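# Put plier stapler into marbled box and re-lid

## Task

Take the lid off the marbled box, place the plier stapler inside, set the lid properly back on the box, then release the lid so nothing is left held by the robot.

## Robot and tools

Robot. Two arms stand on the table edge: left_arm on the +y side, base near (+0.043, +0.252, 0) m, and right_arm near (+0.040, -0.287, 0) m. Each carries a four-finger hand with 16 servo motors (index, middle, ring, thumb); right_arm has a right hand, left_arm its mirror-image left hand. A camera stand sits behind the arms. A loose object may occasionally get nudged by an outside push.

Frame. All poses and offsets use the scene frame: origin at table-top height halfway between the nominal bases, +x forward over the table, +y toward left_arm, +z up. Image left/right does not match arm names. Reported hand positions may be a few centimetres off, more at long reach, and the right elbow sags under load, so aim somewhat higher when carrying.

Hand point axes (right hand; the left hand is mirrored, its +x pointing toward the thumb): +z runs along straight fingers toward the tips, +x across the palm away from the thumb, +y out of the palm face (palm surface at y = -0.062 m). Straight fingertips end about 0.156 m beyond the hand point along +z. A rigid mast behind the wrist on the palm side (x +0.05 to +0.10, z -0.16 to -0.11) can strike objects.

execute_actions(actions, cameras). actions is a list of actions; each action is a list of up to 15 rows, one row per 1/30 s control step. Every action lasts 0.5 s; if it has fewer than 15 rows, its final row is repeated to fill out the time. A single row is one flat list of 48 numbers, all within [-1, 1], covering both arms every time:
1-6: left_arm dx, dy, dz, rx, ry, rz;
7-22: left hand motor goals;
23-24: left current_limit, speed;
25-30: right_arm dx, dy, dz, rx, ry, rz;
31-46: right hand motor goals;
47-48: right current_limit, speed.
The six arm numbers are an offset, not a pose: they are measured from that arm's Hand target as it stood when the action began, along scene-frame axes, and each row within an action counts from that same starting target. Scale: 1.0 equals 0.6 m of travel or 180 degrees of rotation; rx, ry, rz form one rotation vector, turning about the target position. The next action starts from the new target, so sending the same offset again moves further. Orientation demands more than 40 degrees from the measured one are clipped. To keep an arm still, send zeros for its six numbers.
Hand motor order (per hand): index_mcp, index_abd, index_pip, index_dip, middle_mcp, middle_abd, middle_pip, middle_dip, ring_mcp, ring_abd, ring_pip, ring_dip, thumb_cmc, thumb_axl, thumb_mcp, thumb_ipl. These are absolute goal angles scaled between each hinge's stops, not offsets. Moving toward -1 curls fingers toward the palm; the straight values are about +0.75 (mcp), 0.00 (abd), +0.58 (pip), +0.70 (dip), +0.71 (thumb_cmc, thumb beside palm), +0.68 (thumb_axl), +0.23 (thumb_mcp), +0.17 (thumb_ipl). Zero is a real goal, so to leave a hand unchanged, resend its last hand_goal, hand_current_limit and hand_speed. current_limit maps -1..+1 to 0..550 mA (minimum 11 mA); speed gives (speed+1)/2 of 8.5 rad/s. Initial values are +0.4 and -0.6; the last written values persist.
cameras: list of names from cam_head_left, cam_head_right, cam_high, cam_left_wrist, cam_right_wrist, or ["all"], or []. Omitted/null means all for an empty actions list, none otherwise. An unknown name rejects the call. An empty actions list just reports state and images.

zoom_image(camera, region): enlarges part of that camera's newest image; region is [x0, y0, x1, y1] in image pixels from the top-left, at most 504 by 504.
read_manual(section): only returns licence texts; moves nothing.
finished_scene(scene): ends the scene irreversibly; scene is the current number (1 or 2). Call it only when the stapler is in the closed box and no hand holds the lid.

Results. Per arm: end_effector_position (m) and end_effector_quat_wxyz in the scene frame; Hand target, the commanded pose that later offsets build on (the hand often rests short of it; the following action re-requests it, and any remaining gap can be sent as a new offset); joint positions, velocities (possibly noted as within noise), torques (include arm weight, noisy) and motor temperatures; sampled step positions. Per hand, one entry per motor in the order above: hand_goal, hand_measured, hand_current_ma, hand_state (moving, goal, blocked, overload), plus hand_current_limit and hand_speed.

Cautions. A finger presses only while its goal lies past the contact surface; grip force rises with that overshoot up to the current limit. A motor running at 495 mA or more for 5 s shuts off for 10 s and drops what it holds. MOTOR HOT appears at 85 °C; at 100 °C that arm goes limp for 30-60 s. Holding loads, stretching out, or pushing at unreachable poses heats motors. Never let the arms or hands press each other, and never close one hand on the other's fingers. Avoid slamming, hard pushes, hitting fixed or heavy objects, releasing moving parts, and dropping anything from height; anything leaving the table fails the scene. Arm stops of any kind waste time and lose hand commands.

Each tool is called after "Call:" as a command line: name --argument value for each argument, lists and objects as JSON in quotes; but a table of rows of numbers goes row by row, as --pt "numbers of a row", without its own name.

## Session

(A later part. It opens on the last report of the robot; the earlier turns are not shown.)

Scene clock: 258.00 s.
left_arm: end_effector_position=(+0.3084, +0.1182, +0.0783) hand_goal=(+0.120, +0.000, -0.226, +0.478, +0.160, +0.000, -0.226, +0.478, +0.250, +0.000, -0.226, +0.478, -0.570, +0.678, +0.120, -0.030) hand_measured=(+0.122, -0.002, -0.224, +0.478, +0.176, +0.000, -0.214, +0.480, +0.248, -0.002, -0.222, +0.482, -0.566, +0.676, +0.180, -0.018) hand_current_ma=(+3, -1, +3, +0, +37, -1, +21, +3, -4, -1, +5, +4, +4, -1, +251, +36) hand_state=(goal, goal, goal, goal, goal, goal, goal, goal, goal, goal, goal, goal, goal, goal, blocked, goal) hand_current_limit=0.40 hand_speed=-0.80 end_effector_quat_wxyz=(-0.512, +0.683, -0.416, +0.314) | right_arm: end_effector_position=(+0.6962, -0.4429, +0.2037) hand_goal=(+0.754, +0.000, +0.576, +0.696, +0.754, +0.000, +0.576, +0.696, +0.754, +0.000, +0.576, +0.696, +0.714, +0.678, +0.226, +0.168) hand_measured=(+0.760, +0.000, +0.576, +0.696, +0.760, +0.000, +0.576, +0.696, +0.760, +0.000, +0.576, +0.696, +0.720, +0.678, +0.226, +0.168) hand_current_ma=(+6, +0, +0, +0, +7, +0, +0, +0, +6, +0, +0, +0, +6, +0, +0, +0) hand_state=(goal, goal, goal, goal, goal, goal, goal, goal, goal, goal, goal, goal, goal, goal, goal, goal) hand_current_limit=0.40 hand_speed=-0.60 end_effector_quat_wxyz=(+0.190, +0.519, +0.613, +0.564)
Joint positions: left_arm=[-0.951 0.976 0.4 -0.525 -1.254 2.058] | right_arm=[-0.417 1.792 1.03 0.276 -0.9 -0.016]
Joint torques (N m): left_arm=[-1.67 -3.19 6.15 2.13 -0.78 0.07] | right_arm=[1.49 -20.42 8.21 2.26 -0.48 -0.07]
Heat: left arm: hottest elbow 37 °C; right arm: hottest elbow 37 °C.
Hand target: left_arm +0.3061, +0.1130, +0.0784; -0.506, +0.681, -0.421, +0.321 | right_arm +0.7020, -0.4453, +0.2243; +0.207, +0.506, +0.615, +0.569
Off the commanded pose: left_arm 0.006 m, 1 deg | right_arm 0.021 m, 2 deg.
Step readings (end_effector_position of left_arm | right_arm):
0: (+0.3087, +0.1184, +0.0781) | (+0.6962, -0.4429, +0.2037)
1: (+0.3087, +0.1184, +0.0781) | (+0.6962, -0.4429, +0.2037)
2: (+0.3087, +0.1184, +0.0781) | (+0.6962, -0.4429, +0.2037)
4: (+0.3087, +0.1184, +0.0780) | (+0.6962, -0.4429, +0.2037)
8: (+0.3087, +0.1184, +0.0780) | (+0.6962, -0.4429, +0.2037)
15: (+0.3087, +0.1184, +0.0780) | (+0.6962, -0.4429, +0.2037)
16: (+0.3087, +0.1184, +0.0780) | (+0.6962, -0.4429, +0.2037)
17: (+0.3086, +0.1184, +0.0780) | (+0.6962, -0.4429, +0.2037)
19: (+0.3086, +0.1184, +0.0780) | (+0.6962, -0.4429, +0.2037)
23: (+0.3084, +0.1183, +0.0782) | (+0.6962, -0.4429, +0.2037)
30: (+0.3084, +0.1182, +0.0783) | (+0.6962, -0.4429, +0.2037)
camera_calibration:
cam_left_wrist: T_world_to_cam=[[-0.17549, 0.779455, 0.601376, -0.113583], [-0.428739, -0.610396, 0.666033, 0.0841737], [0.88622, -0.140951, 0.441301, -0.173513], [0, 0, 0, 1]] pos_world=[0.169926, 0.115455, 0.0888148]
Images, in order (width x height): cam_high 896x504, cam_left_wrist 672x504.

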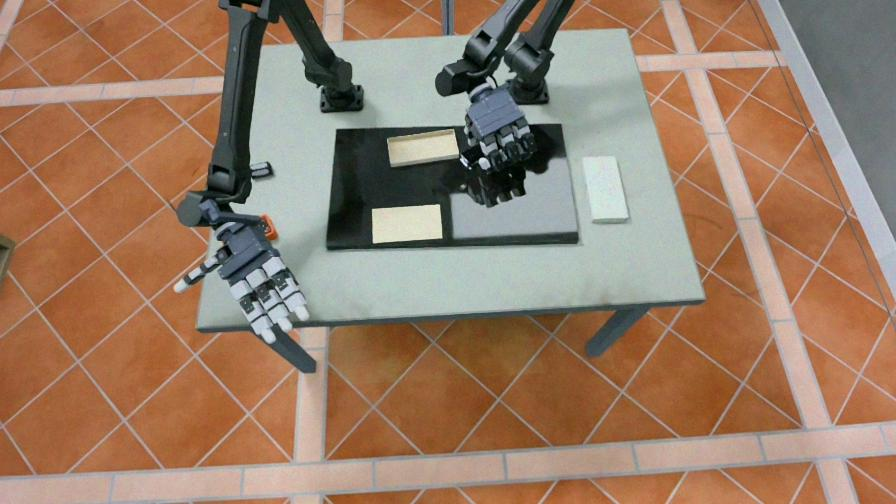

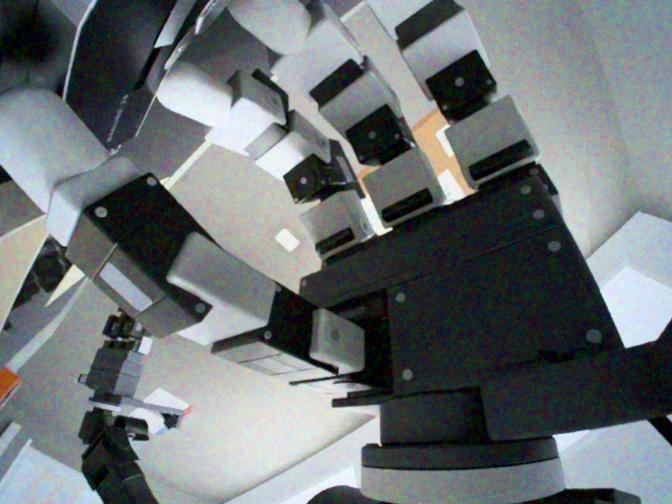

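Call:
execute_actions --actions '[[[0,0,0,0,0,0,0.07,0,-0.226,0.478,0.12,0,-0.226,0.478,0.25,0,-0.226,0.478,-0.571,0.678,0.12,-0.03,0.45,-0.8,0,0,0,0,0,0,0.754,0,0.576,0.696,0.754,0,0.576,0.696,0.754,0,0.576,0.696,0.714,0.678,0.226,0.168,0.4,-0.6]],[[-0.003,0.015,0.001,0,0,0,0.07,0,-0.226,0.478,0.10,0,-0.226,0.478,0.25,0,-0.226,0.478,-0.571,0.678,0.12,-0.03,0.45,-0.8,0,0,0,0,0,0,0.754,0,0.576,0.696,0.754,0,0.576,0.696,0.754,0,0.576,0.696,0.714,0.678,0.226,0.168,0.4,-0.6]]]' --cameras '["cam_high","cam_left_wrist"]'

Call:
zoom_image --camera "cam_high" --region '[430, 100, 570, 200]'

Scene clock: 260.60 s.
left_arm: end_effector_position=(+0.3054, +0.1219, +0.0797) hand_goal=(+0.070, +0.000, -0.226, +0.478, +0.100, +0.000, -0.226, +0.478, +0.250, +0.000, -0.226, +0.478, -0.570, +0.678, +0.120, -0.030) hand_measured=(+0.110, +0.000, -0.216, +0.482, +0.150, +0.000, -0.206, +0.484, +0.248, -0.002, -0.222, +0.482, -0.556, +0.680, +0.180, -0.014) hand_current_ma=(+115, -1, +19, +6, +151, -1, +42, +10, -4, -1, +5, +4, +27, +1, +251, +51) hand_state=(blocked, goal, goal, goal, blocked, goal, goal, goal, goal, goal, goal, goal, goal, goal, blocked, goal) hand_current_limit=0.45 hand_speed=-0.80 end_effector_quat_wxyz=(-0.509, +0.684, -0.414, +0.319) | right_arm: end_effector_position=(+0.6962, -0.4429, +0.2037) hand_goal=(+0.754, +0.000, +0.576, +0.696, +0.754, +0.000, +0.576, +0.696, +0.754, +0.000, +0.576, +0.696, +0.714, +0.678, +0.226, +0.168) hand_measured=(+0.760, +0.000, +0.576, +0.696, +0.760, +0.000, +0.576, +0.696, +0.760, +0.000, +0.576, +0.696, +0.720, +0.678, +0.226, +0.168) hand_current_ma=(+6, +0, +0, +0, +7, +0, +0, +0, +6, +0, +0, +0, +6, +0, +0, +0) hand_state=(goal, goal, goal, goal, goal, goal, goal, goal, goal, goal, goal, goal, goal, goal, goal, goal) hand_current_limit=0.40 hand_speed=-0.60 end_effector_quat_wxyz=(+0.190, +0.519, +0.613, +0.564)
Joint positions: left_arm=[-0.951 0.944 0.385 -0.525 -1.251 2.065] | right_arm=[-0.417 1.792 1.03 0.276 -0.9 -0.016]
Joint torques (N m): left_arm=[-0.62 -2.96 6.09 2.03 -0.8 0.14] | right_arm=[1.55 -20.48 8.18 2.26 -0.48 -0.07]
Heat: left arm: hottest elbow 37 °C; right arm: hottest elbow 37 °C.
Hand target: left_arm +0.3043, +0.1220, +0.0790; -0.506, +0.681, -0.421, +0.321 | right_arm +0.7020, -0.4453, +0.2243; +0.207, +0.506, +0.615, +0.569
Off the commanded pose: left_arm 0.001 m, 1 deg | right_arm 0.021 m, 2 deg.
joint sent to its limit (left arm) — joint 6 (wrist roll), upper limit. The joint targets still meet the commanded pose.
Step readings (end_effector_position of left_arm | right_arm):
0: (+0.3084, +0.1182, +0.0783) | (+0.6962, -0.4429, +0.2037)
1: (+0.3084, +0.1182, +0.0783) | (+0.6962, -0.4429, +0.2037)
2: (+0.3084, +0.1182, +0.0783) | (+0.6962, -0.4429, +0.2037)
4: (+0.3084, +0.1182, +0.0783) | (+0.6962, -0.4429, +0.2037)
8: (+0.3084, +0.1182, +0.0783) | (+0.6962, -0.4429, +0.2037)
15: (+0.3084, +0.1182, +0.0783) | (+0.6962, -0.4429, +0.2037)
16: (+0.3084, +0.1182, +0.0784) | (+0.6962, -0.4429, +0.2037)
17: (+0.3082, +0.1185, +0.0784) | (+0.6962, -0.4429, +0.2037)
19: (+0.3074, +0.1193, +0.0786) | (+0.6962, -0.4429, +0.2037)
23: (+0.3056, +0.1215, +0.0791) | (+0.6962, -0.4429, +0.2037)
30: (+0.3054, +0.1219, +0.0797) | (+0.6962, -0.4429, +0.2037)
camera_calibration:
cam_left_wrist: T_world_to_cam=[[-0.176151, 0.785854, 0.592794, -0.117698], [-0.434249, -0.602483, 0.669658, 0.0845819], [0.883401, -0.13946, 0.447384, -0.170745], [0, 0, 0, 1]] pos_world=[0.166833, 0.11964, 0.0895182]
Images, in order (width x height): cam_high 896x504, cam_left_wrist 672x504.

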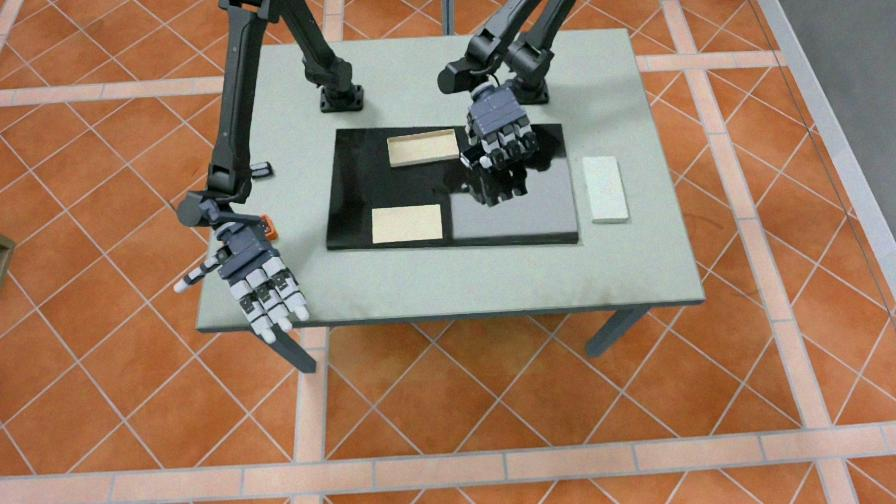

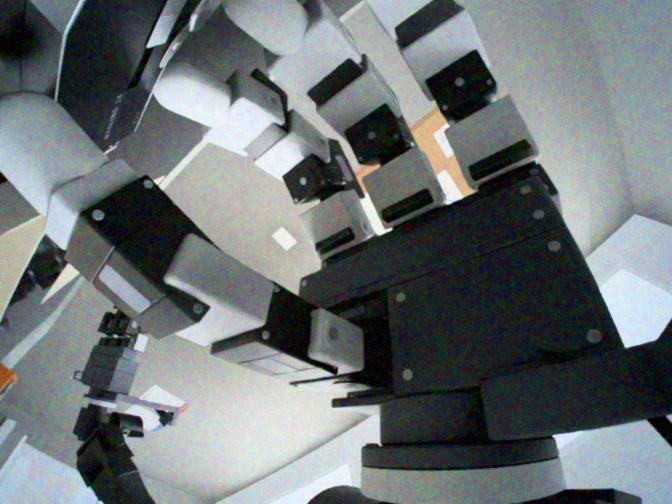

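Scaled by 3.600 from the camera's 896x504 image, which has a finer 1280x720 frame.

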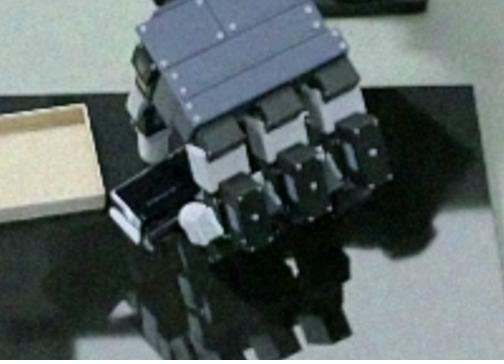

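Call:
execute_actions --actions '[[[0,0,0.002,0,0,0,0.03,0,-0.226,0.478,0.07,0,-0.226,0.478,0.25,0,-0.226,0.478,-0.571,0.678,0.04,-0.05,0.72,-0.8,0,0,0,0,0,0,0.754,0,0.576,0.696,0.754,0,0.576,0.696,0.754,0,0.576,0.696,0.714,0.678,0.226,0.168,0.4,-0.6]],[[0,0,0.0,0,0,0,0.03,0,-0.226,0.478,0.07,0,-0.226,0.478,0.30,0,-0.226,0.478,-0.571,0.678,0.04,-0.05,0.72,-0.8,0,0,0,0,0,0,0.754,0,0.576,0.696,0.754,0,0.576,0.696,0.754,0,0.576,0.696,0.714,0.678,0.226,0.168,0.4,-0.6]]]' --cameras '["cam_left_wrist","cam_high"]'

Call:
zoom_image --camera "cam_high" --region '[430, 100, 570, 200]'

Scene clock: 273.43 s.
left_arm: end_effector_position=(+0.3053, +0.1219, +0.0806) hand_goal=(+0.030, +0.000, -0.226, +0.478, +0.070, +0.000, -0.226, +0.478, +0.300, +0.000, -0.226, +0.478, -0.570, +0.678, +0.040, -0.050) hand_measured=(+0.098, +0.000, -0.210, +0.486, +0.138, +0.000, -0.202, +0.486, +0.286, -0.002, -0.222, +0.482, -0.556, +0.680, +0.178, -0.014) hand_current_ma=(+230, -1, +33, +13, +226, -1, +54, +14, -29, -1, +5, +4, +27, +1, +473, +141) hand_state=(blocked, goal, goal, goal, blocked, goal, blocked, goal, goal, goal, goal, goal, goal, goal, blocked, blocked) hand_current_limit=0.72 hand_speed=-0.80 end_effector_quat_wxyz=(-0.509, +0.683, -0.414, +0.320) | right_arm: end_effector_position=(+0.6962, -0.4429, +0.2037) hand_goal=(+0.754, +0.000, +0.576, +0.696, +0.754, +0.000, +0.576, +0.696, +0.754, +0.000, +0.576, +0.696, +0.714, +0.678, +0.226, +0.168) hand_measured=(+0.760, +0.000, +0.576, +0.696, +0.760, +0.000, +0.576, +0.696, +0.760, +0.000, +0.576, +0.696, +0.720, +0.678, +0.226, +0.168) hand_current_ma=(+6, +0, +0, +0, +7, +0, +0, +0, +6, +0, +0, +0, +6, +0, +0, +0) hand_state=(goal, goal, goal, goal, goal, goal, goal, goal, goal, goal, goal, goal, goal, goal, goal, goal) hand_current_limit=0.40 hand_speed=-0.60 end_effector_quat_wxyz=(+0.190, +0.519, +0.613, +0.564)
Joint positions: left_arm=[-0.951 0.939 0.385 -0.525 -1.251 2.068] | right_arm=[-0.417 1.792 1.03 0.276 -0.9 -0.016]
Joint torques (N m): left_arm=[-0.67 -2.84 6.28 1.81 -0.81 0.11] | right_arm=[1.49 -20.48 8.18 2.25 -0.49 -0.07]
Heat: left arm: hottest elbow 38 °C; right arm: hottest elbow 37 °C.
Hand target: left_arm +0.3043, +0.1220, +0.0802; -0.506, +0.681, -0.421, +0.321 | right_arm +0.7020, -0.4453, +0.2243; +0.207, +0.506, +0.615, +0.569
Off the commanded pose: left_arm 0.001 m, 1 deg | right_arm 0.021 m, 2 deg.
joint sent to its limit (left arm) — joint 6 (wrist roll), upper limit. The joint targets still meet the commanded pose.
Step readings (end_effector_position of left_arm | right_arm):
0: (+0.3054, +0.1219, +0.0797) | (+0.6962, -0.4429, +0.2037)
1: (+0.3054, +0.1219, +0.0797) | (+0.6962, -0.4429, +0.2037)
2: (+0.3053, +0.1219, +0.0797) | (+0.6962, -0.4429, +0.2037)
4: (+0.3053, +0.1219, +0.0799) | (+0.6962, -0.4429, +0.2037)
8: (+0.3053, +0.1219, +0.0803) | (+0.6962, -0.4429, +0.2037)
15: (+0.3053, +0.1219, +0.0806) | (+0.6962, -0.4429, +0.2037)
16: (+0.3053, +0.1219, +0.0806) | (+0.6962, -0.4429, +0.2037)
17: (+0.3053, +0.1219, +0.0806) | (+0.6962, -0.4429, +0.2037)
19: (+0.3053, +0.1219, +0.0806) | (+0.6962, -0.4429, +0.2037)
23: (+0.3053, +0.1219, +0.0806) | (+0.6962, -0.4429, +0.2037)
30: (+0.3053, +0.1219, +0.0806) | (+0.6962, -0.4429, +0.2037)
camera_calibration:
cam_left_wrist: T_world_to_cam=[[-0.176148, 0.786477, 0.591967, -0.118329], [-0.435508, -0.601578, 0.669654, 0.084267], [0.882782, -0.139848, 0.448484, -0.171027], [0, 0, 0, 1]] pos_world=[0.166835, 0.119838, 0.0903196]
Images, in order (width x height): cam_high 896x504, cam_left_wrist 672x504.

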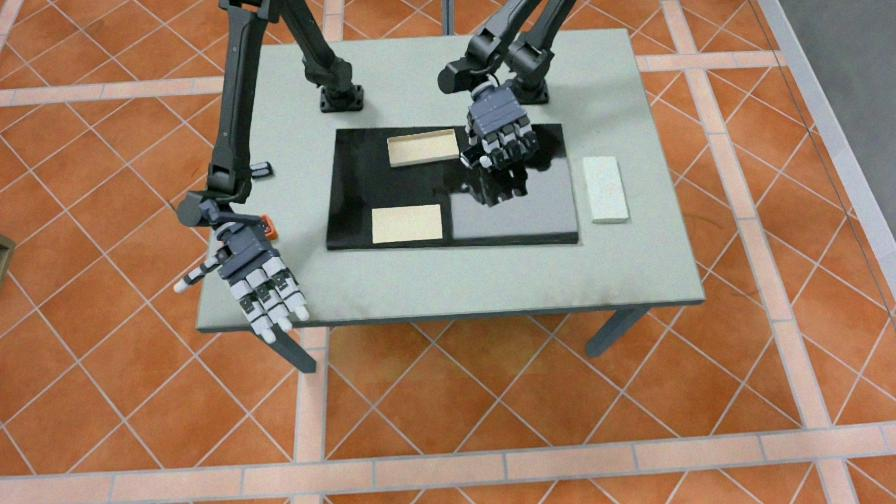

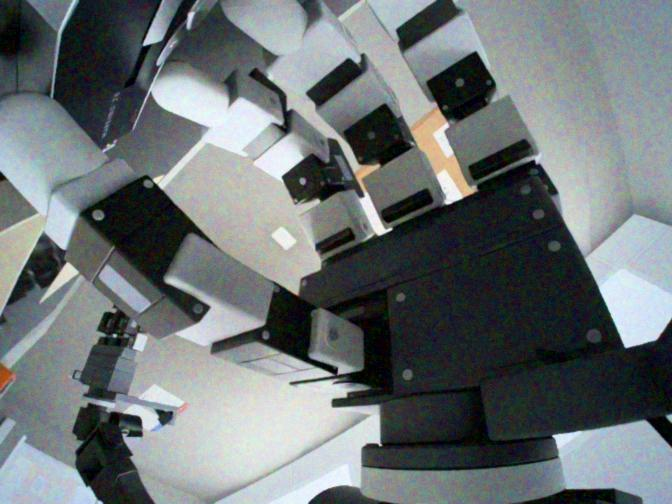

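Scaled by 3.600 from the camera's 896x504 image, which has a finer 1280x720 frame.

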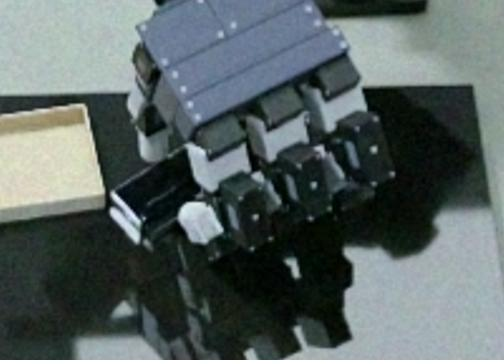

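Call:
execute_actions --actions '[[[0.002,0.004,0.018,0,0,0.008,0.03,0,-0.226,0.478,0.07,0,-0.226,0.478,0.45,0,-0.226,0.478,-0.571,0.678,0.04,-0.05,0.72,-0.8,0,0,0,0,0,0,0.754,0,0.576,0.696,0.754,0,0.576,0.696,0.754,0,0.576,0.696,0.714,0.678,0.226,0.168,0.4,-0.6]],[[0,0,0.018,0,0,0.0,0.03,0,-0.226,0.478,0.07,0,-0.226,0.478,0.45,0,-0.226,0.478,-0.571,0.678,0.04,-0.05,0.72,-0.8,0,0,0,0,0,0,0.754,0,0.576,0.696,0.754,0,0.576,0.696,0.754,0,0.576,0.696,0.714,0.678,0.226,0.168,0.4,-0.6]]]' --cameras '["cam_left_wrist","cam_high","cam_head_left"]'

Call:
zoom_image --camera "cam_high" --region '[430, 100, 570, 200]'

Scene clock: 275.50 s.
left_arm: end_effector_position=(+0.2981, +0.1319, +0.0863) hand_goal=(+0.030, +0.000, -0.226, +0.478, +0.070, +0.000, -0.226, +0.478, +0.450, +0.000, -0.226, +0.478, -0.570, +0.678, +0.040, -0.050) hand_measured=(+0.030, +0.000, -0.222, +0.482, +0.070, +0.000, -0.220, +0.482, +0.434, -0.002, -0.224, +0.482, -0.568, +0.680, +0.044, -0.046) hand_current_ma=(+0, -1, +7, +5, +0, -1, +9, +4, -36, -1, +3, +4, +3, +3, +5, +6) hand_state=(goal, goal, goal, goal, goal, goal, goal, goal, goal, goal, goal, goal, goal, goal, goal, goal) hand_current_limit=0.72 hand_speed=-0.80 end_effector_quat_wxyz=(-0.514, +0.680, -0.423, +0.306) | right_arm: end_effector_position=(+0.6962, -0.4429, +0.2037) hand_goal=(+0.754, +0.000, +0.576, +0.696, +0.754, +0.000, +0.576, +0.696, +0.754, +0.000, +0.576, +0.696, +0.714, +0.678, +0.226, +0.168) hand_measured=(+0.760, +0.000, +0.576, +0.696, +0.760, +0.000, +0.576, +0.696, +0.760, +0.000, +0.576, +0.696, +0.720, +0.678, +0.226, +0.168) hand_current_ma=(+6, +0, +0, +0, +7, +0, +0, +0, +6, +0, +0, +0, +6, +0, +0, +0) hand_state=(goal, goal, goal, goal, goal, goal, goal, goal, goal, goal, goal, goal, goal, goal, goal, goal) hand_current_limit=0.40 hand_speed=-0.60 end_effector_quat_wxyz=(+0.190, +0.519, +0.613, +0.564)
Joint positions: left_arm=[-0.951 0.897 0.392 -0.614 -1.251 2.062] | right_arm=[-0.417 1.792 1.03 0.276 -0.9 -0.016]
Joint torques (N m): left_arm=[0.21 -2.43 9.29 1.02 -0.95 0.02] | right_arm=[1.49 -20.48 8.2 2.26 -0.48 -0.07]
Heat: left arm: hottest elbow 38 °C; right arm: hottest elbow 37 °C.
Hand target: left_arm +0.3054, +0.1245, +0.1017; -0.510, +0.686, -0.412, +0.315 | right_arm +0.7020, -0.4453, +0.2243; +0.207, +0.506, +0.615, +0.569
Off the commanded pose: left_arm 0.019 m, 2 deg | right_arm 0.021 m, 2 deg.
Step readings (end_effector_position of left_arm | right_arm):
0: (+0.3053, +0.1219, +0.0806) | (+0.6962, -0.4429, +0.2037)
1: (+0.3054, +0.1219, +0.0807) | (+0.6962, -0.4429, +0.2037)
2: (+0.3053, +0.1220, +0.0808) | (+0.6962, -0.4429, +0.2037)
4: (+0.3046, +0.1230, +0.0816) | (+0.6962, -0.4429, +0.2037)
8: (+0.3035, +0.1245, +0.0846) | (+0.6962, -0.4429, +0.2037)
15: (+0.3023, +0.1261, +0.0850) | (+0.6962, -0.4429, +0.2037)
16: (+0.3021, +0.1263, +0.0849) | (+0.6962, -0.4429, +0.2037)
17: (+0.3017, +0.1268, +0.0848) | (+0.6962, -0.4429, +0.2037)
19: (+0.3010, +0.1279, +0.0852) | (+0.6962, -0.4429, +0.2037)
23: (+0.2991, +0.1305, +0.0857) | (+0.6962, -0.4429, +0.2037)
30: (+0.2980, +0.1320, +0.0858) | (+0.6962, -0.4429, +0.2037)
camera_calibration:
cam_left_wrist: T_world_to_cam=[[-0.164561, 0.76964, 0.616907, -0.134203], [-0.420501, -0.620492, 0.661943, 0.0819447], [0.892244, -0.15048, 0.425743, -0.165246], [0, 0, 0, 1]] pos_world=[0.159813, 0.129268, 0.0989004]
Images, in order (width x height): cam_head_left 896x504, cam_high 896x504, cam_left_wrist 672x504.

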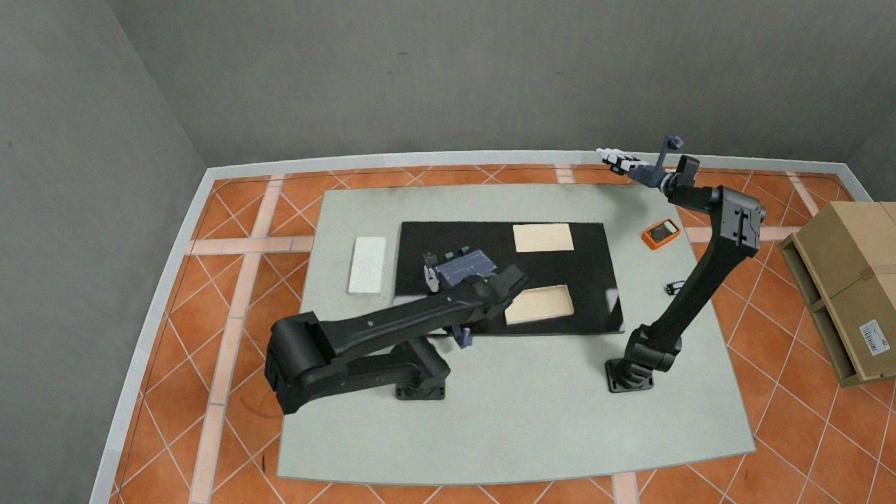

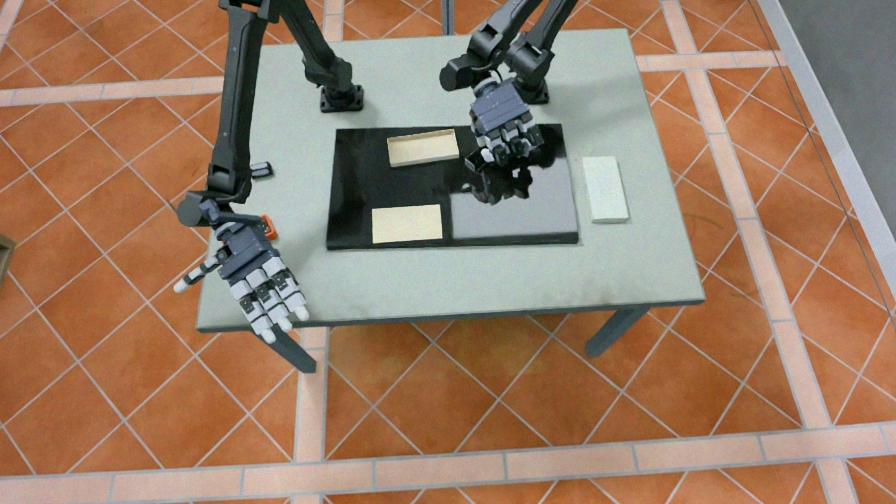

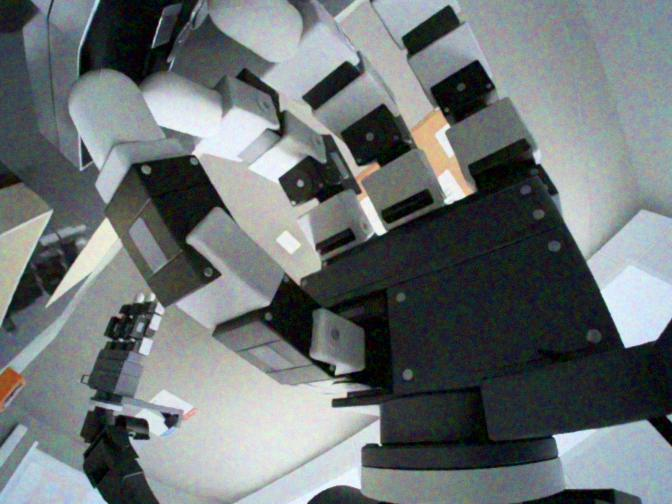

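Scaled by 3.600 from the camera's 896x504 image, which has a finer 1280x720 frame.

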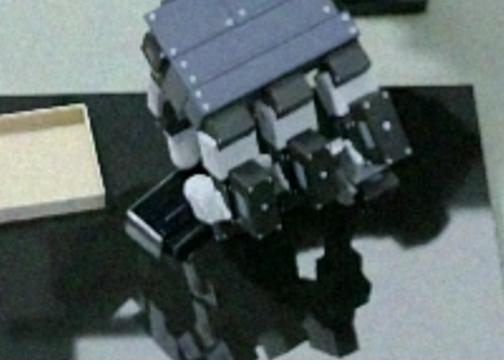

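Call:
execute_actions --actions '[[[0.0,0.0,0.008,0,0,0.0,0.25,0,-0.226,0.478,0.30,0,-0.226,0.478,0.45,0,-0.226,0.478,-0.571,0.678,0.40,-0.03,0.4,-0.6,0,0,0,0,0,0,0.754,0,0.576,0.696,0.754,0,0.576,0.696,0.754,0,0.576,0.696,0.714,0.678,0.226,0.168,0.4,-0.6]]]' --cameras '["cam_left_wrist","cam_high"]'

Call:
zoom_image --camera "cam_high" --region '[430, 100, 570, 200]'

Scene clock: 279.57 s.
left_arm: end_effector_position=(+0.2983, +0.1316, +0.0914) hand_goal=(+0.250, +0.000, -0.226, +0.478, +0.300, +0.000, -0.226, +0.478, +0.450, +0.000, -0.226, +0.478, -0.570, +0.678, +0.400, -0.030) hand_measured=(+0.238, +0.000, -0.228, +0.478, +0.288, +0.000, -0.222, +0.480, +0.434, -0.002, -0.224, +0.482, -0.568, +0.680, +0.394, -0.032) hand_current_ma=(-26, -1, -2, +0, -24, -1, +6, +4, -36, -1, +3, +4, +3, +3, -14, -3) hand_state=(goal, goal, goal, goal, goal, goal, goal, goal, goal, goal, goal, goal, goal, goal, goal, goal) hand_current_limit=0.40 hand_speed=-0.60 end_effector_quat_wxyz=(-0.514, +0.680, -0.423, +0.307) | right_arm: end_effector_position=(+0.6962, -0.4429, +0.2037) hand_goal=(+0.754, +0.000, +0.576, +0.696, +0.754, +0.000, +0.576, +0.696, +0.754, +0.000, +0.576, +0.696, +0.714, +0.678, +0.226, +0.168) hand_measured=(+0.760, +0.000, +0.576, +0.696, +0.760, +0.000, +0.576, +0.696, +0.760, +0.000, +0.576, +0.696, +0.720, +0.678, +0.226, +0.168) hand_current_ma=(+6, +0, +0, +0, +7, +0, +0, +0, +6, +0, +0, +0, +6, +0, +0, +0) hand_state=(goal, goal, goal, goal, goal, goal, goal, goal, goal, goal, goal, goal, goal, goal, goal, goal) hand_current_limit=0.40 hand_speed=-0.60 end_effector_quat_wxyz=(+0.190, +0.519, +0.613, +0.564)
Joint positions: left_arm=[-0.951 0.887 0.402 -0.634 -1.251 2.062] | right_arm=[-0.417 1.792 1.03 0.276 -0.9 -0.016]
Joint torques (N m): left_arm=[0.09 -2.37 9.36 1.01 -0.97 0.01] | right_arm=[1.49 -20.48 8.2 2.25 -0.48 -0.07]
Heat: left arm: hottest elbow 38 °C; right arm: hottest elbow 37 °C.
Hand target: left_arm +0.3055, +0.1244, +0.1066; -0.510, +0.686, -0.412, +0.315 | right_arm +0.7020, -0.4453, +0.2243; +0.207, +0.506, +0.615, +0.569
Off the commanded pose: left_arm 0.018 m, 2 deg | right_arm 0.021 m, 2 deg.
Step readings (end_effector_position of left_arm | right_arm):
0: (+0.2981, +0.1319, +0.0863) | (+0.6962, -0.4429, +0.2037)
1: (+0.2981, +0.1320, +0.0863) | (+0.6962, -0.4429, +0.2037)
2: (+0.2980, +0.1321, +0.0864) | (+0.6962, -0.4429, +0.2037)
4: (+0.2980, +0.1321, +0.0876) | (+0.6962, -0.4429, +0.2037)
8: (+0.2986, +0.1312, +0.0907) | (+0.6962, -0.4429, +0.2037)
15: (+0.2985, +0.1314, +0.0914) | (+0.6962, -0.4429, +0.2037)
camera_calibration:
cam_left_wrist: T_world_to_cam=[[-0.164809, 0.770009, 0.61638, -0.13696], [-0.420839, -0.620084, 0.662111, 0.0785585], [0.892039, -0.150275, 0.426245, -0.167734], [0, 0, 0, 1]] pos_world=[0.160114, 0.128967, 0.103901]
Images, in order (width x height): cam_high 896x504, cam_left_wrist 672x504.

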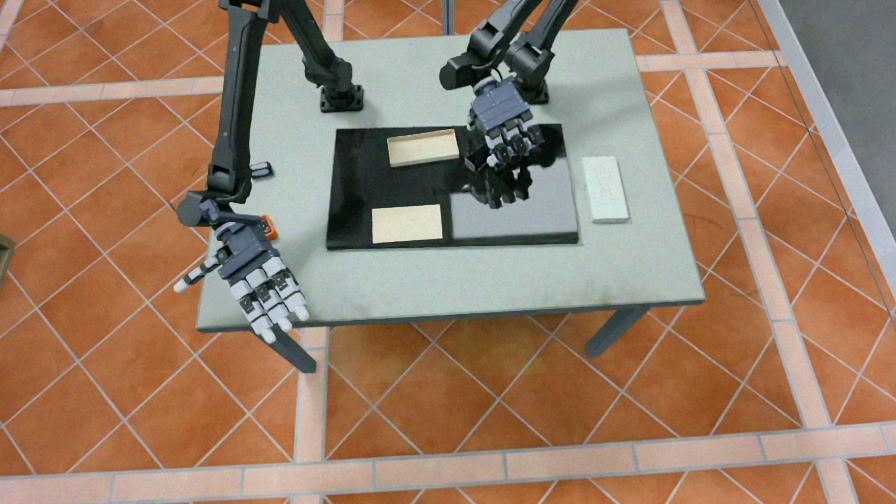

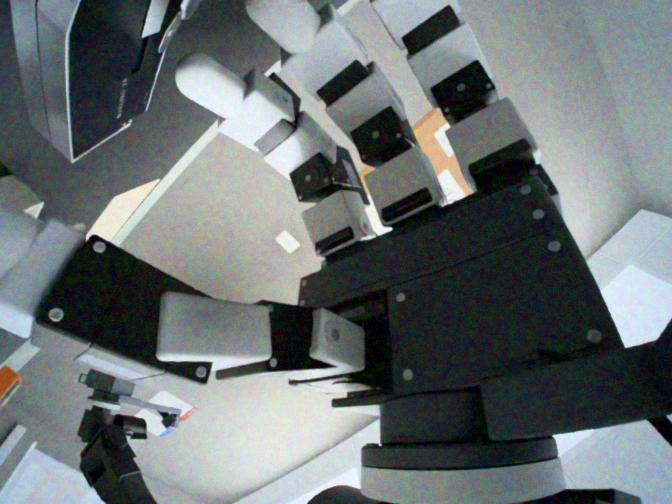

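Scaled by 3.600 from the camera's 896x504 image, which has a finer 1280x720 frame.

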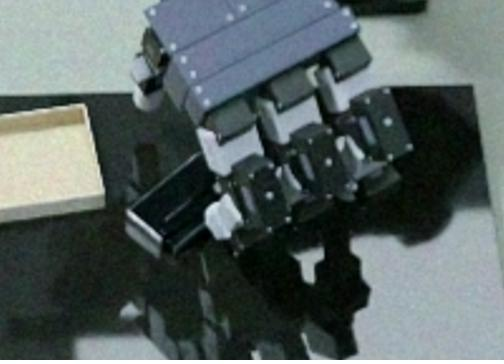

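Call:
execute_actions --actions '[[[0.0275,-0.030,-0.005,0,0,0.016,0.32,0,-0.226,0.478,0.42,0,-0.226,0.478,0.45,0,-0.226,0.478,-0.571,0.678,0.42,-0.03,0.4,-0.6,0,0,0,0,0,0,0.754,0,0.576,0.696,0.754,0,0.576,0.696,0.754,0,0.576,0.696,0.714,0.678,0.226,0.168,0.4,-0.6]]]' --cameras '["cam_left_wrist","cam_high"]'

Call:
zoom_image --camera "cam_high" --region '[430, 100, 570, 200]'

Scene clock: 284.60 s.
left_arm: end_effector_position=(+0.3134, +0.1127, +0.0933) hand_goal=(+0.320, +0.000, -0.226, +0.478, +0.420, +0.000, -0.226, +0.478, +0.450, +0.000, -0.226, +0.478, -0.570, +0.678, +0.420, -0.030) hand_measured=(+0.306, +0.000, -0.228, +0.478, +0.406, +0.000, -0.222, +0.480, +0.434, -0.002, -0.224, +0.482, -0.568, +0.680, +0.414, -0.032) hand_current_ma=(-31, -1, -1, +0, -30, -1, +4, +3, -35, -1, +3, +4, +2, +3, -15, -3) hand_state=(goal, goal, goal, goal, goal, goal, goal, goal, goal, goal, goal, goal, goal, goal, goal, goal) hand_current_limit=0.40 hand_speed=-0.60 end_effector_quat_wxyz=(-0.518, +0.691, -0.405, +0.300) | right_arm: end_effector_position=(+0.6962, -0.4429, +0.2037) hand_goal=(+0.754, +0.000, +0.576, +0.696, +0.754, +0.000, +0.576, +0.696, +0.754, +0.000, +0.576, +0.696, +0.714, +0.678, +0.226, +0.168) hand_measured=(+0.760, +0.000, +0.576, +0.696, +0.760, +0.000, +0.576, +0.696, +0.760, +0.000, +0.576, +0.696, +0.720, +0.678, +0.226, +0.168) hand_current_ma=(+6, +0, +0, +0, +7, +0, +0, +0, +6, +0, +0, +0, +6, +0, +0, +0) hand_state=(goal, goal, goal, goal, goal, goal, goal, goal, goal, goal, goal, goal, goal, goal, goal, goal) hand_current_limit=0.40 hand_speed=-0.60 end_effector_quat_wxyz=(+0.190, +0.519, +0.613, +0.564)
Joint positions: left_arm=[-0.951 1.016 0.483 -0.696 -1.265 1.932] | right_arm=[-0.417 1.792 1.03 0.276 -0.9 -0.016]
Joint torques (N m): left_arm=[0.32 -2.37 8.99 0.87 -1.22 -0.06] | right_arm=[1.44 -20.54 8.2 2.26 -0.49 -0.07]
Heat: left arm: hottest elbow 39 °C; right arm: hottest elbow 37 °C.
Hand target: left_arm +0.3219, +0.1065, +0.1035; -0.518, +0.696, -0.395, +0.302 | right_arm +0.7020, -0.4453, +0.2243; +0.207, +0.506, +0.615, +0.569
Off the commanded pose: left_arm 0.015 m, 1 deg | right_arm 0.021 m, 2 deg.
Step readings (end_effector_position of left_arm | right_arm):
0: (+0.2983, +0.1316, +0.0914) | (+0.6962, -0.4429, +0.2037)
1: (+0.2985, +0.1314, +0.0917) | (+0.6962, -0.4429, +0.2037)
2: (+0.2988, +0.1308, +0.0919) | (+0.6962, -0.4429, +0.2037)
4: (+0.3017, +0.1275, +0.0928) | (+0.6962, -0.4429, +0.2037)
8: (+0.3100, +0.1167, +0.0938) | (+0.6962, -0.4429, +0.2037)
15: (+0.3127, +0.1136, +0.0929) | (+0.6962, -0.4429, +0.2037)
camera_calibration:
cam_left_wrist: T_world_to_cam=[[-0.200664, 0.769815, 0.605904, -0.108893], [-0.397876, -0.629218, 0.667667, 0.0652766], [0.895226, -0.107098, 0.432552, -0.191206], [0, 0, 0, 1]] pos_world=[0.175294, 0.104423, 0.105102]
Images, in order (width x height): cam_high 896x504, cam_left_wrist 672x504.

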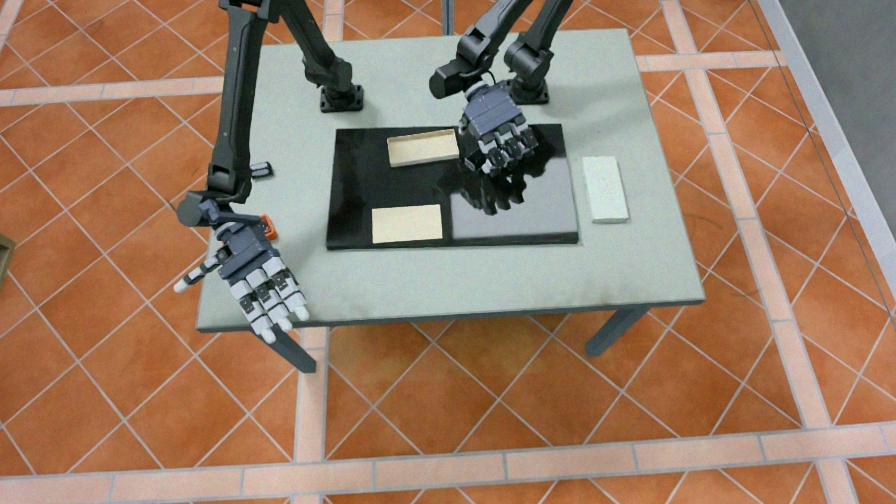

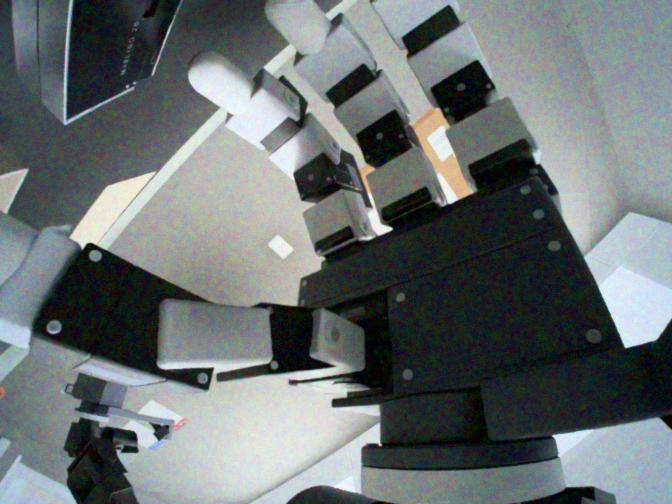

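Scaled by 3.600 from the camera's 896x504 image, which has a finer 1280x720 frame.

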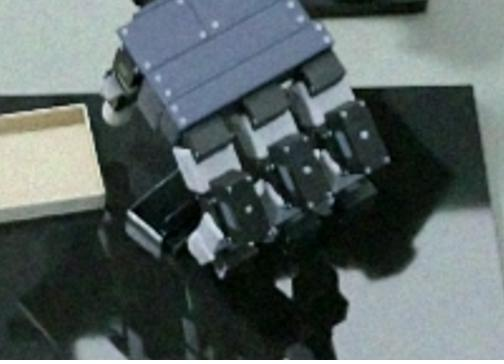

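Call:
execute_actions --actions '[[[0.0,0.0,-0.029,0,0,0.0,0.32,0,-0.226,0.478,0.42,0,-0.226,0.478,0.45,0,-0.226,0.478,-0.571,0.678,0.42,-0.03,0.4,-0.6,0,0,0,0,0,0,0.754,0,0.576,0.696,0.754,0,0.576,0.696,0.754,0,0.576,0.696,0.714,0.678,0.226,0.168,0.4,-0.6]],[[0.0,0.0,0,0,0,0.0,0.14,0,-0.226,0.478,0.42,0,-0.226,0.478,0.45,0,-0.226,0.478,-0.571,0.678,0.42,-0.03,0.4,-0.7,0,0,0,0,0,0,0.754,0,0.576,0.696,0.754,0,0.576,0.696,0.754,0,0.576,0.696,0.714,0.678,0.226,0.168,0.4,-0.6]]]' --cameras '["cam_left_wrist","cam_high"]'

Call:
zoom_image --camera "cam_high" --region '[430, 100, 570, 200]'

Scene clock: 286.80 s.
left_arm: end_effector_position=(+0.3168, +0.1088, +0.0850) hand_goal=(+0.140, +0.000, -0.226, +0.478, +0.420, +0.000, -0.226, +0.478, +0.450, +0.000, -0.226, +0.478, -0.570, +0.678, +0.420, -0.030) hand_measured=(+0.144, +0.000, -0.226, +0.478, +0.406, +0.000, -0.222, +0.480, +0.434, -0.002, -0.224, +0.482, -0.568, +0.680, +0.414, -0.032) hand_current_ma=(+6, -1, +0, +0, -29, -1, +4, +3, -35, -1, +3, +4, +2, +3, -15, -3) hand_state=(goal, goal, goal, goal, goal, goal, goal, goal, goal, goal, goal, goal, goal, goal, goal, goal) hand_current_limit=0.40 hand_speed=-0.70 end_effector_quat_wxyz=(-0.519, +0.691, -0.404, +0.299) | right_arm: end_effector_position=(+0.6962, -0.4429, +0.2037) hand_goal=(+0.754, +0.000, +0.576, +0.696, +0.754, +0.000, +0.576, +0.696, +0.754, +0.000, +0.576, +0.696, +0.714, +0.678, +0.226, +0.168) hand_measured=(+0.760, +0.000, +0.576, +0.696, +0.760, +0.000, +0.576, +0.696, +0.760, +0.000, +0.576, +0.696, +0.720, +0.678, +0.226, +0.168) hand_current_ma=(+6, +0, +0, +0, +7, +0, +0, +0, +6, +0, +0, +0, +6, +0, +0, +0) hand_state=(goal, goal, goal, goal, goal, goal, goal, goal, goal, goal, goal, goal, goal, goal, goal, goal) hand_current_limit=0.40 hand_speed=-0.60 end_effector_quat_wxyz=(+0.190, +0.519, +0.613, +0.564)
Joint positions: left_arm=[-0.951 1.06 0.483 -0.666 -1.268 1.92] | right_arm=[-0.417 1.792 1.03 0.276 -0.9 -0.016]
Joint torques (N m): left_arm=[0.26 -2.84 6.74 2.15 -1.12 -0.04] | right_arm=[1.44 -20.48 8.2 2.28 -0.49 -0.07]
Heat: left arm: hottest elbow 39 °C; right arm: hottest elbow 37 °C.
Hand target: left_arm +0.3219, +0.1065, +0.0860; -0.518, +0.696, -0.395, +0.302 | right_arm +0.7020, -0.4453, +0.2243; +0.207, +0.506, +0.615, +0.569
Off the commanded pose: left_arm 0.006 m, 1 deg | right_arm 0.021 m, 2 deg.
Step readings (end_effector_position of left_arm | right_arm):
0: (+0.3135, +0.1126, +0.0933) | (+0.6962, -0.4429, +0.2037)
1: (+0.3135, +0.1126, +0.0932) | (+0.6962, -0.4429, +0.2037)
2: (+0.3135, +0.1127, +0.0929) | (+0.6962, -0.4429, +0.2037)
4: (+0.3138, +0.1125, +0.0907) | (+0.6962, -0.4429, +0.2037)
8: (+0.3151, +0.1108, +0.0854) | (+0.6962, -0.4429, +0.2037)
15: (+0.3163, +0.1091, +0.0846) | (+0.6962, -0.4429, +0.2037)
16: (+0.3163, +0.1090, +0.0846) | (+0.6962, -0.4429, +0.2037)
17: (+0.3164, +0.1089, +0.0846) | (+0.6962, -0.4429, +0.2037)
19: (+0.3165, +0.1088, +0.0847) | (+0.6962, -0.4429, +0.2037)
23: (+0.3168, +0.1088, +0.0850) | (+0.6962, -0.4429, +0.2037)
30: (+0.3168, +0.1088, +0.0850) | (+0.6962, -0.4429, +0.2037)
camera_calibration:
cam_left_wrist: T_world_to_cam=[[-0.204511, 0.767326, 0.607771, -0.098834], [-0.395523, -0.632729, 0.665745, 0.0694627], [0.895398, -0.104235, 0.432895, -0.191457], [0, 0, 0, 1]] pos_world=[0.178691, 0.0998325, 0.0967047]
Images, in order (width x height): cam_high 896x504, cam_left_wrist 672x504.

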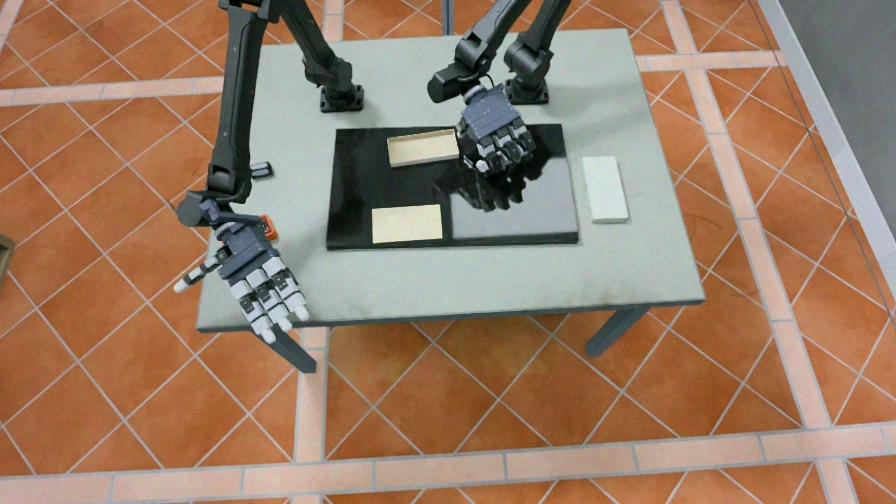

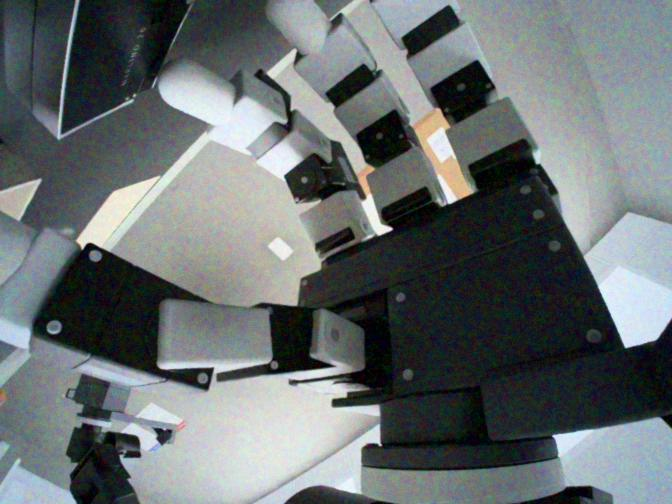

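Scaled by 3.600 from the camera's 896x504 image, which has a finer 1280x720 frame.

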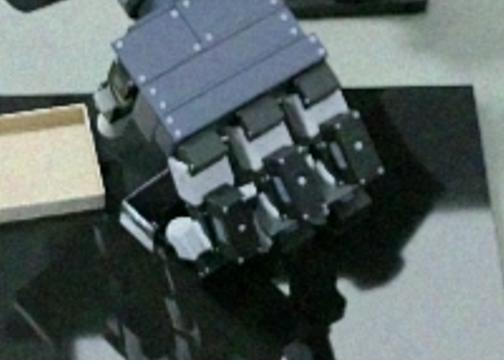

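Call:
execute_actions --actions '[[[-0.0165,-0.0065,-0.010,0,0,-0.025,0.14,0,-0.226,0.478,0.42,0,-0.226,0.478,0.45,0,-0.226,0.478,-0.571,0.678,0.42,-0.03,0.4,-0.7,0,0,0,0,0,0,0.754,0,0.576,0.696,0.754,0,0.576,0.696,0.754,0,0.576,0.696,0.714,0.678,0.226,0.168,0.4,-0.6]],[[-0.0165,-0.0065,-0.002,0,0,-0.025,0.14,0,-0.226,0.478,0.42,0,-0.226,0.478,0.45,0,-0.226,0.478,-0.571,0.678,0.42,-0.03,0.4,-0.7,0,0,0,0,0,0,0.754,0,0.576,0.696,0.754,0,0.576,0.696,0.754,0,0.576,0.696,0.714,0.678,0.226,0.168,0.4,-0.6]]]' --cameras '["cam_left_wrist","cam_high"]'

Call:
zoom_image --camera "cam_high" --region '[430, 100, 570, 200]'

Scene clock: 289.90 s.
left_arm: end_effector_position=(+0.3041, +0.1035, +0.0788) hand_goal=(+0.140, +0.000, -0.226, +0.478, +0.420, +0.000, -0.226, +0.478, +0.450, +0.000, -0.226, +0.478, -0.570, +0.678, +0.420, -0.030) hand_measured=(+0.142, +0.000, -0.226, +0.478, +0.406, +0.000, -0.222, +0.480, +0.434, -0.002, -0.224, +0.482, -0.568, +0.680, +0.414, -0.032) hand_current_ma=(+3, -1, +0, +0, -29, -1, +4, +3, -34, -1, +3, +4, +2, +3, -14, -3) hand_state=(goal, goal, goal, goal, goal, goal, goal, goal, goal, goal, goal, goal, goal, goal, goal, goal) hand_current_limit=0.40 hand_speed=-0.70 end_effector_quat_wxyz=(-0.505, +0.672, -0.432, +0.326) | right_arm: end_effector_position=(+0.6962, -0.4429, +0.2037) hand_goal=(+0.754, +0.000, +0.576, +0.696, +0.754, +0.000, +0.576, +0.696, +0.754, +0.000, +0.576, +0.696, +0.714, +0.678, +0.226, +0.168) hand_measured=(+0.760, +0.000, +0.576, +0.696, +0.760, +0.000, +0.576, +0.696, +0.760, +0.000, +0.576, +0.696, +0.720, +0.678, +0.226, +0.168) hand_current_ma=(+6, +0, +0, +0, +7, +0, +0, +0, +6, +0, +0, +0, +6, +0, +0, +0) hand_state=(goal, goal, goal, goal, goal, goal, goal, goal, goal, goal, goal, goal, goal, goal, goal, goal) hand_current_limit=0.40 hand_speed=-0.60 end_effector_quat_wxyz=(+0.190, +0.519, +0.613, +0.564)
Joint positions: left_arm=[-0.995 0.987 0.406 -0.511 -1.253 2.068] | right_arm=[-0.417 1.792 1.03 0.276 -0.9 -0.016]
Joint torques (N m): left_arm=[-1.61 -3.55 6 2.39 -0.79 0.11] | right_arm=[1.49 -20.48 8.21 2.26 -0.48 -0.06]
Heat: left arm: hottest elbow 39 °C; right arm: hottest elbow 37 °C.
Hand target: left_arm +0.3022, +0.0986, +0.0789; -0.493, +0.663, -0.448, +0.342 | right_arm +0.7020, -0.4453, +0.2243; +0.207, +0.506, +0.615, +0.569
Off the commanded pose: left_arm 0.005 m, 3 deg | right_arm 0.021 m, 2 deg.
joint sent to its limit (left arm) — joint 6 (wrist roll), upper limit. The joint targets still meet the commanded pose.
Step readings (end_effector_position of left_arm | right_arm):
0: (+0.3168, +0.1088, +0.0850) | (+0.6962, -0.4429, +0.2037)
1: (+0.3169, +0.1086, +0.0851) | (+0.6962, -0.4429, +0.2037)
2: (+0.3173, +0.1080, +0.0848) | (+0.6962, -0.4429, +0.2037)
4: (+0.3183, +0.1067, +0.0840) | (+0.6962, -0.4429, +0.2037)
8: (+0.3171, +0.1075, +0.0824) | (+0.6962, -0.4429, +0.2037)
15: (+0.3158, +0.1071, +0.0818) | (+0.6962, -0.4429, +0.2037)
16: (+0.3157, +0.1071, +0.0816) | (+0.6962, -0.4429, +0.2037)
17: (+0.3153, +0.1069, +0.0815) | (+0.6962, -0.4429, +0.2037)
19: (+0.3126, +0.1056, +0.0809) | (+0.6962, -0.4429, +0.2037)
23: (+0.3062, +0.1037, +0.0794) | (+0.6962, -0.4429, +0.2037)
30: (+0.3044, +0.1034, +0.0790) | (+0.6962, -0.4429, +0.2037)
camera_calibration:
cam_left_wrist: T_world_to_cam=[[-0.138692, 0.786534, 0.601772, -0.115137], [-0.457465, -0.589811, 0.665468, 0.0796624], [0.878345, -0.182995, 0.441614, -0.165399], [0, 0, 0, 1]] pos_world=[0.165751, 0.107278, 0.0893159]
Images, in order (width x height): cam_high 896x504, cam_left_wrist 672x504.

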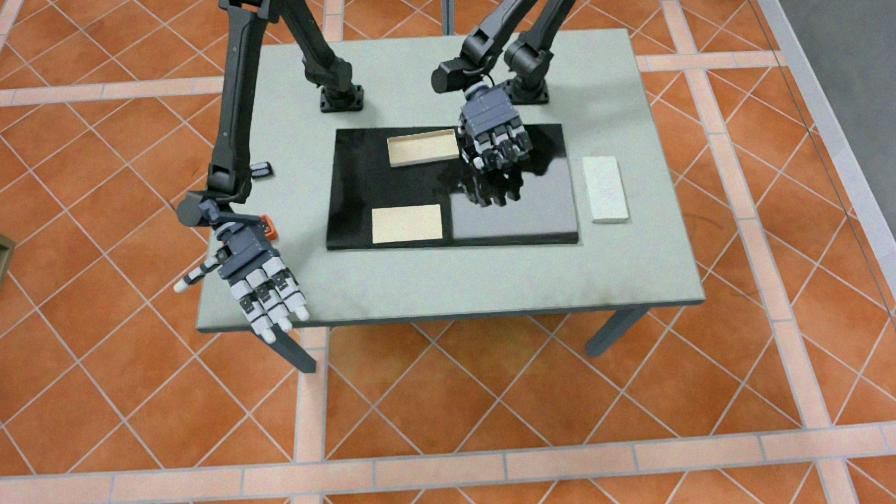

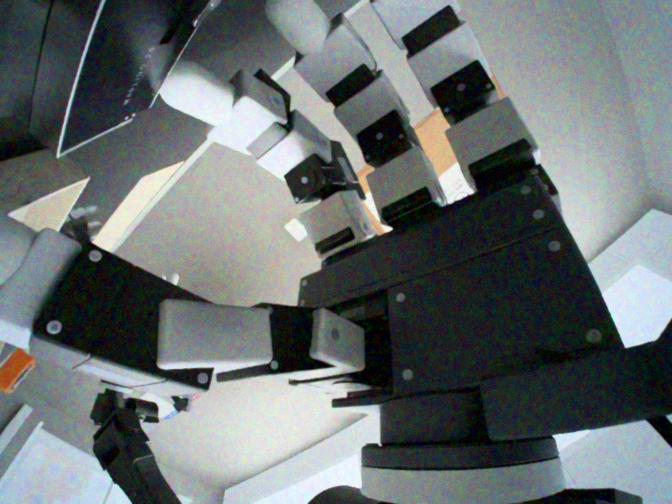

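Scaled by 3.600 from the camera's 896x504 image, which has a finer 1280x720 frame.

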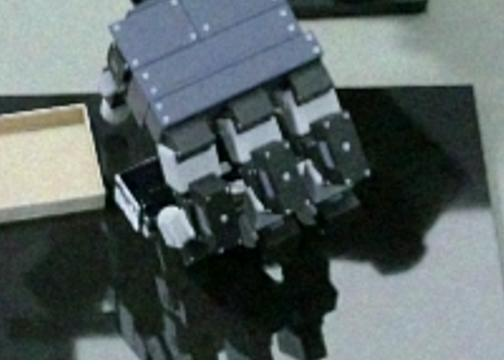

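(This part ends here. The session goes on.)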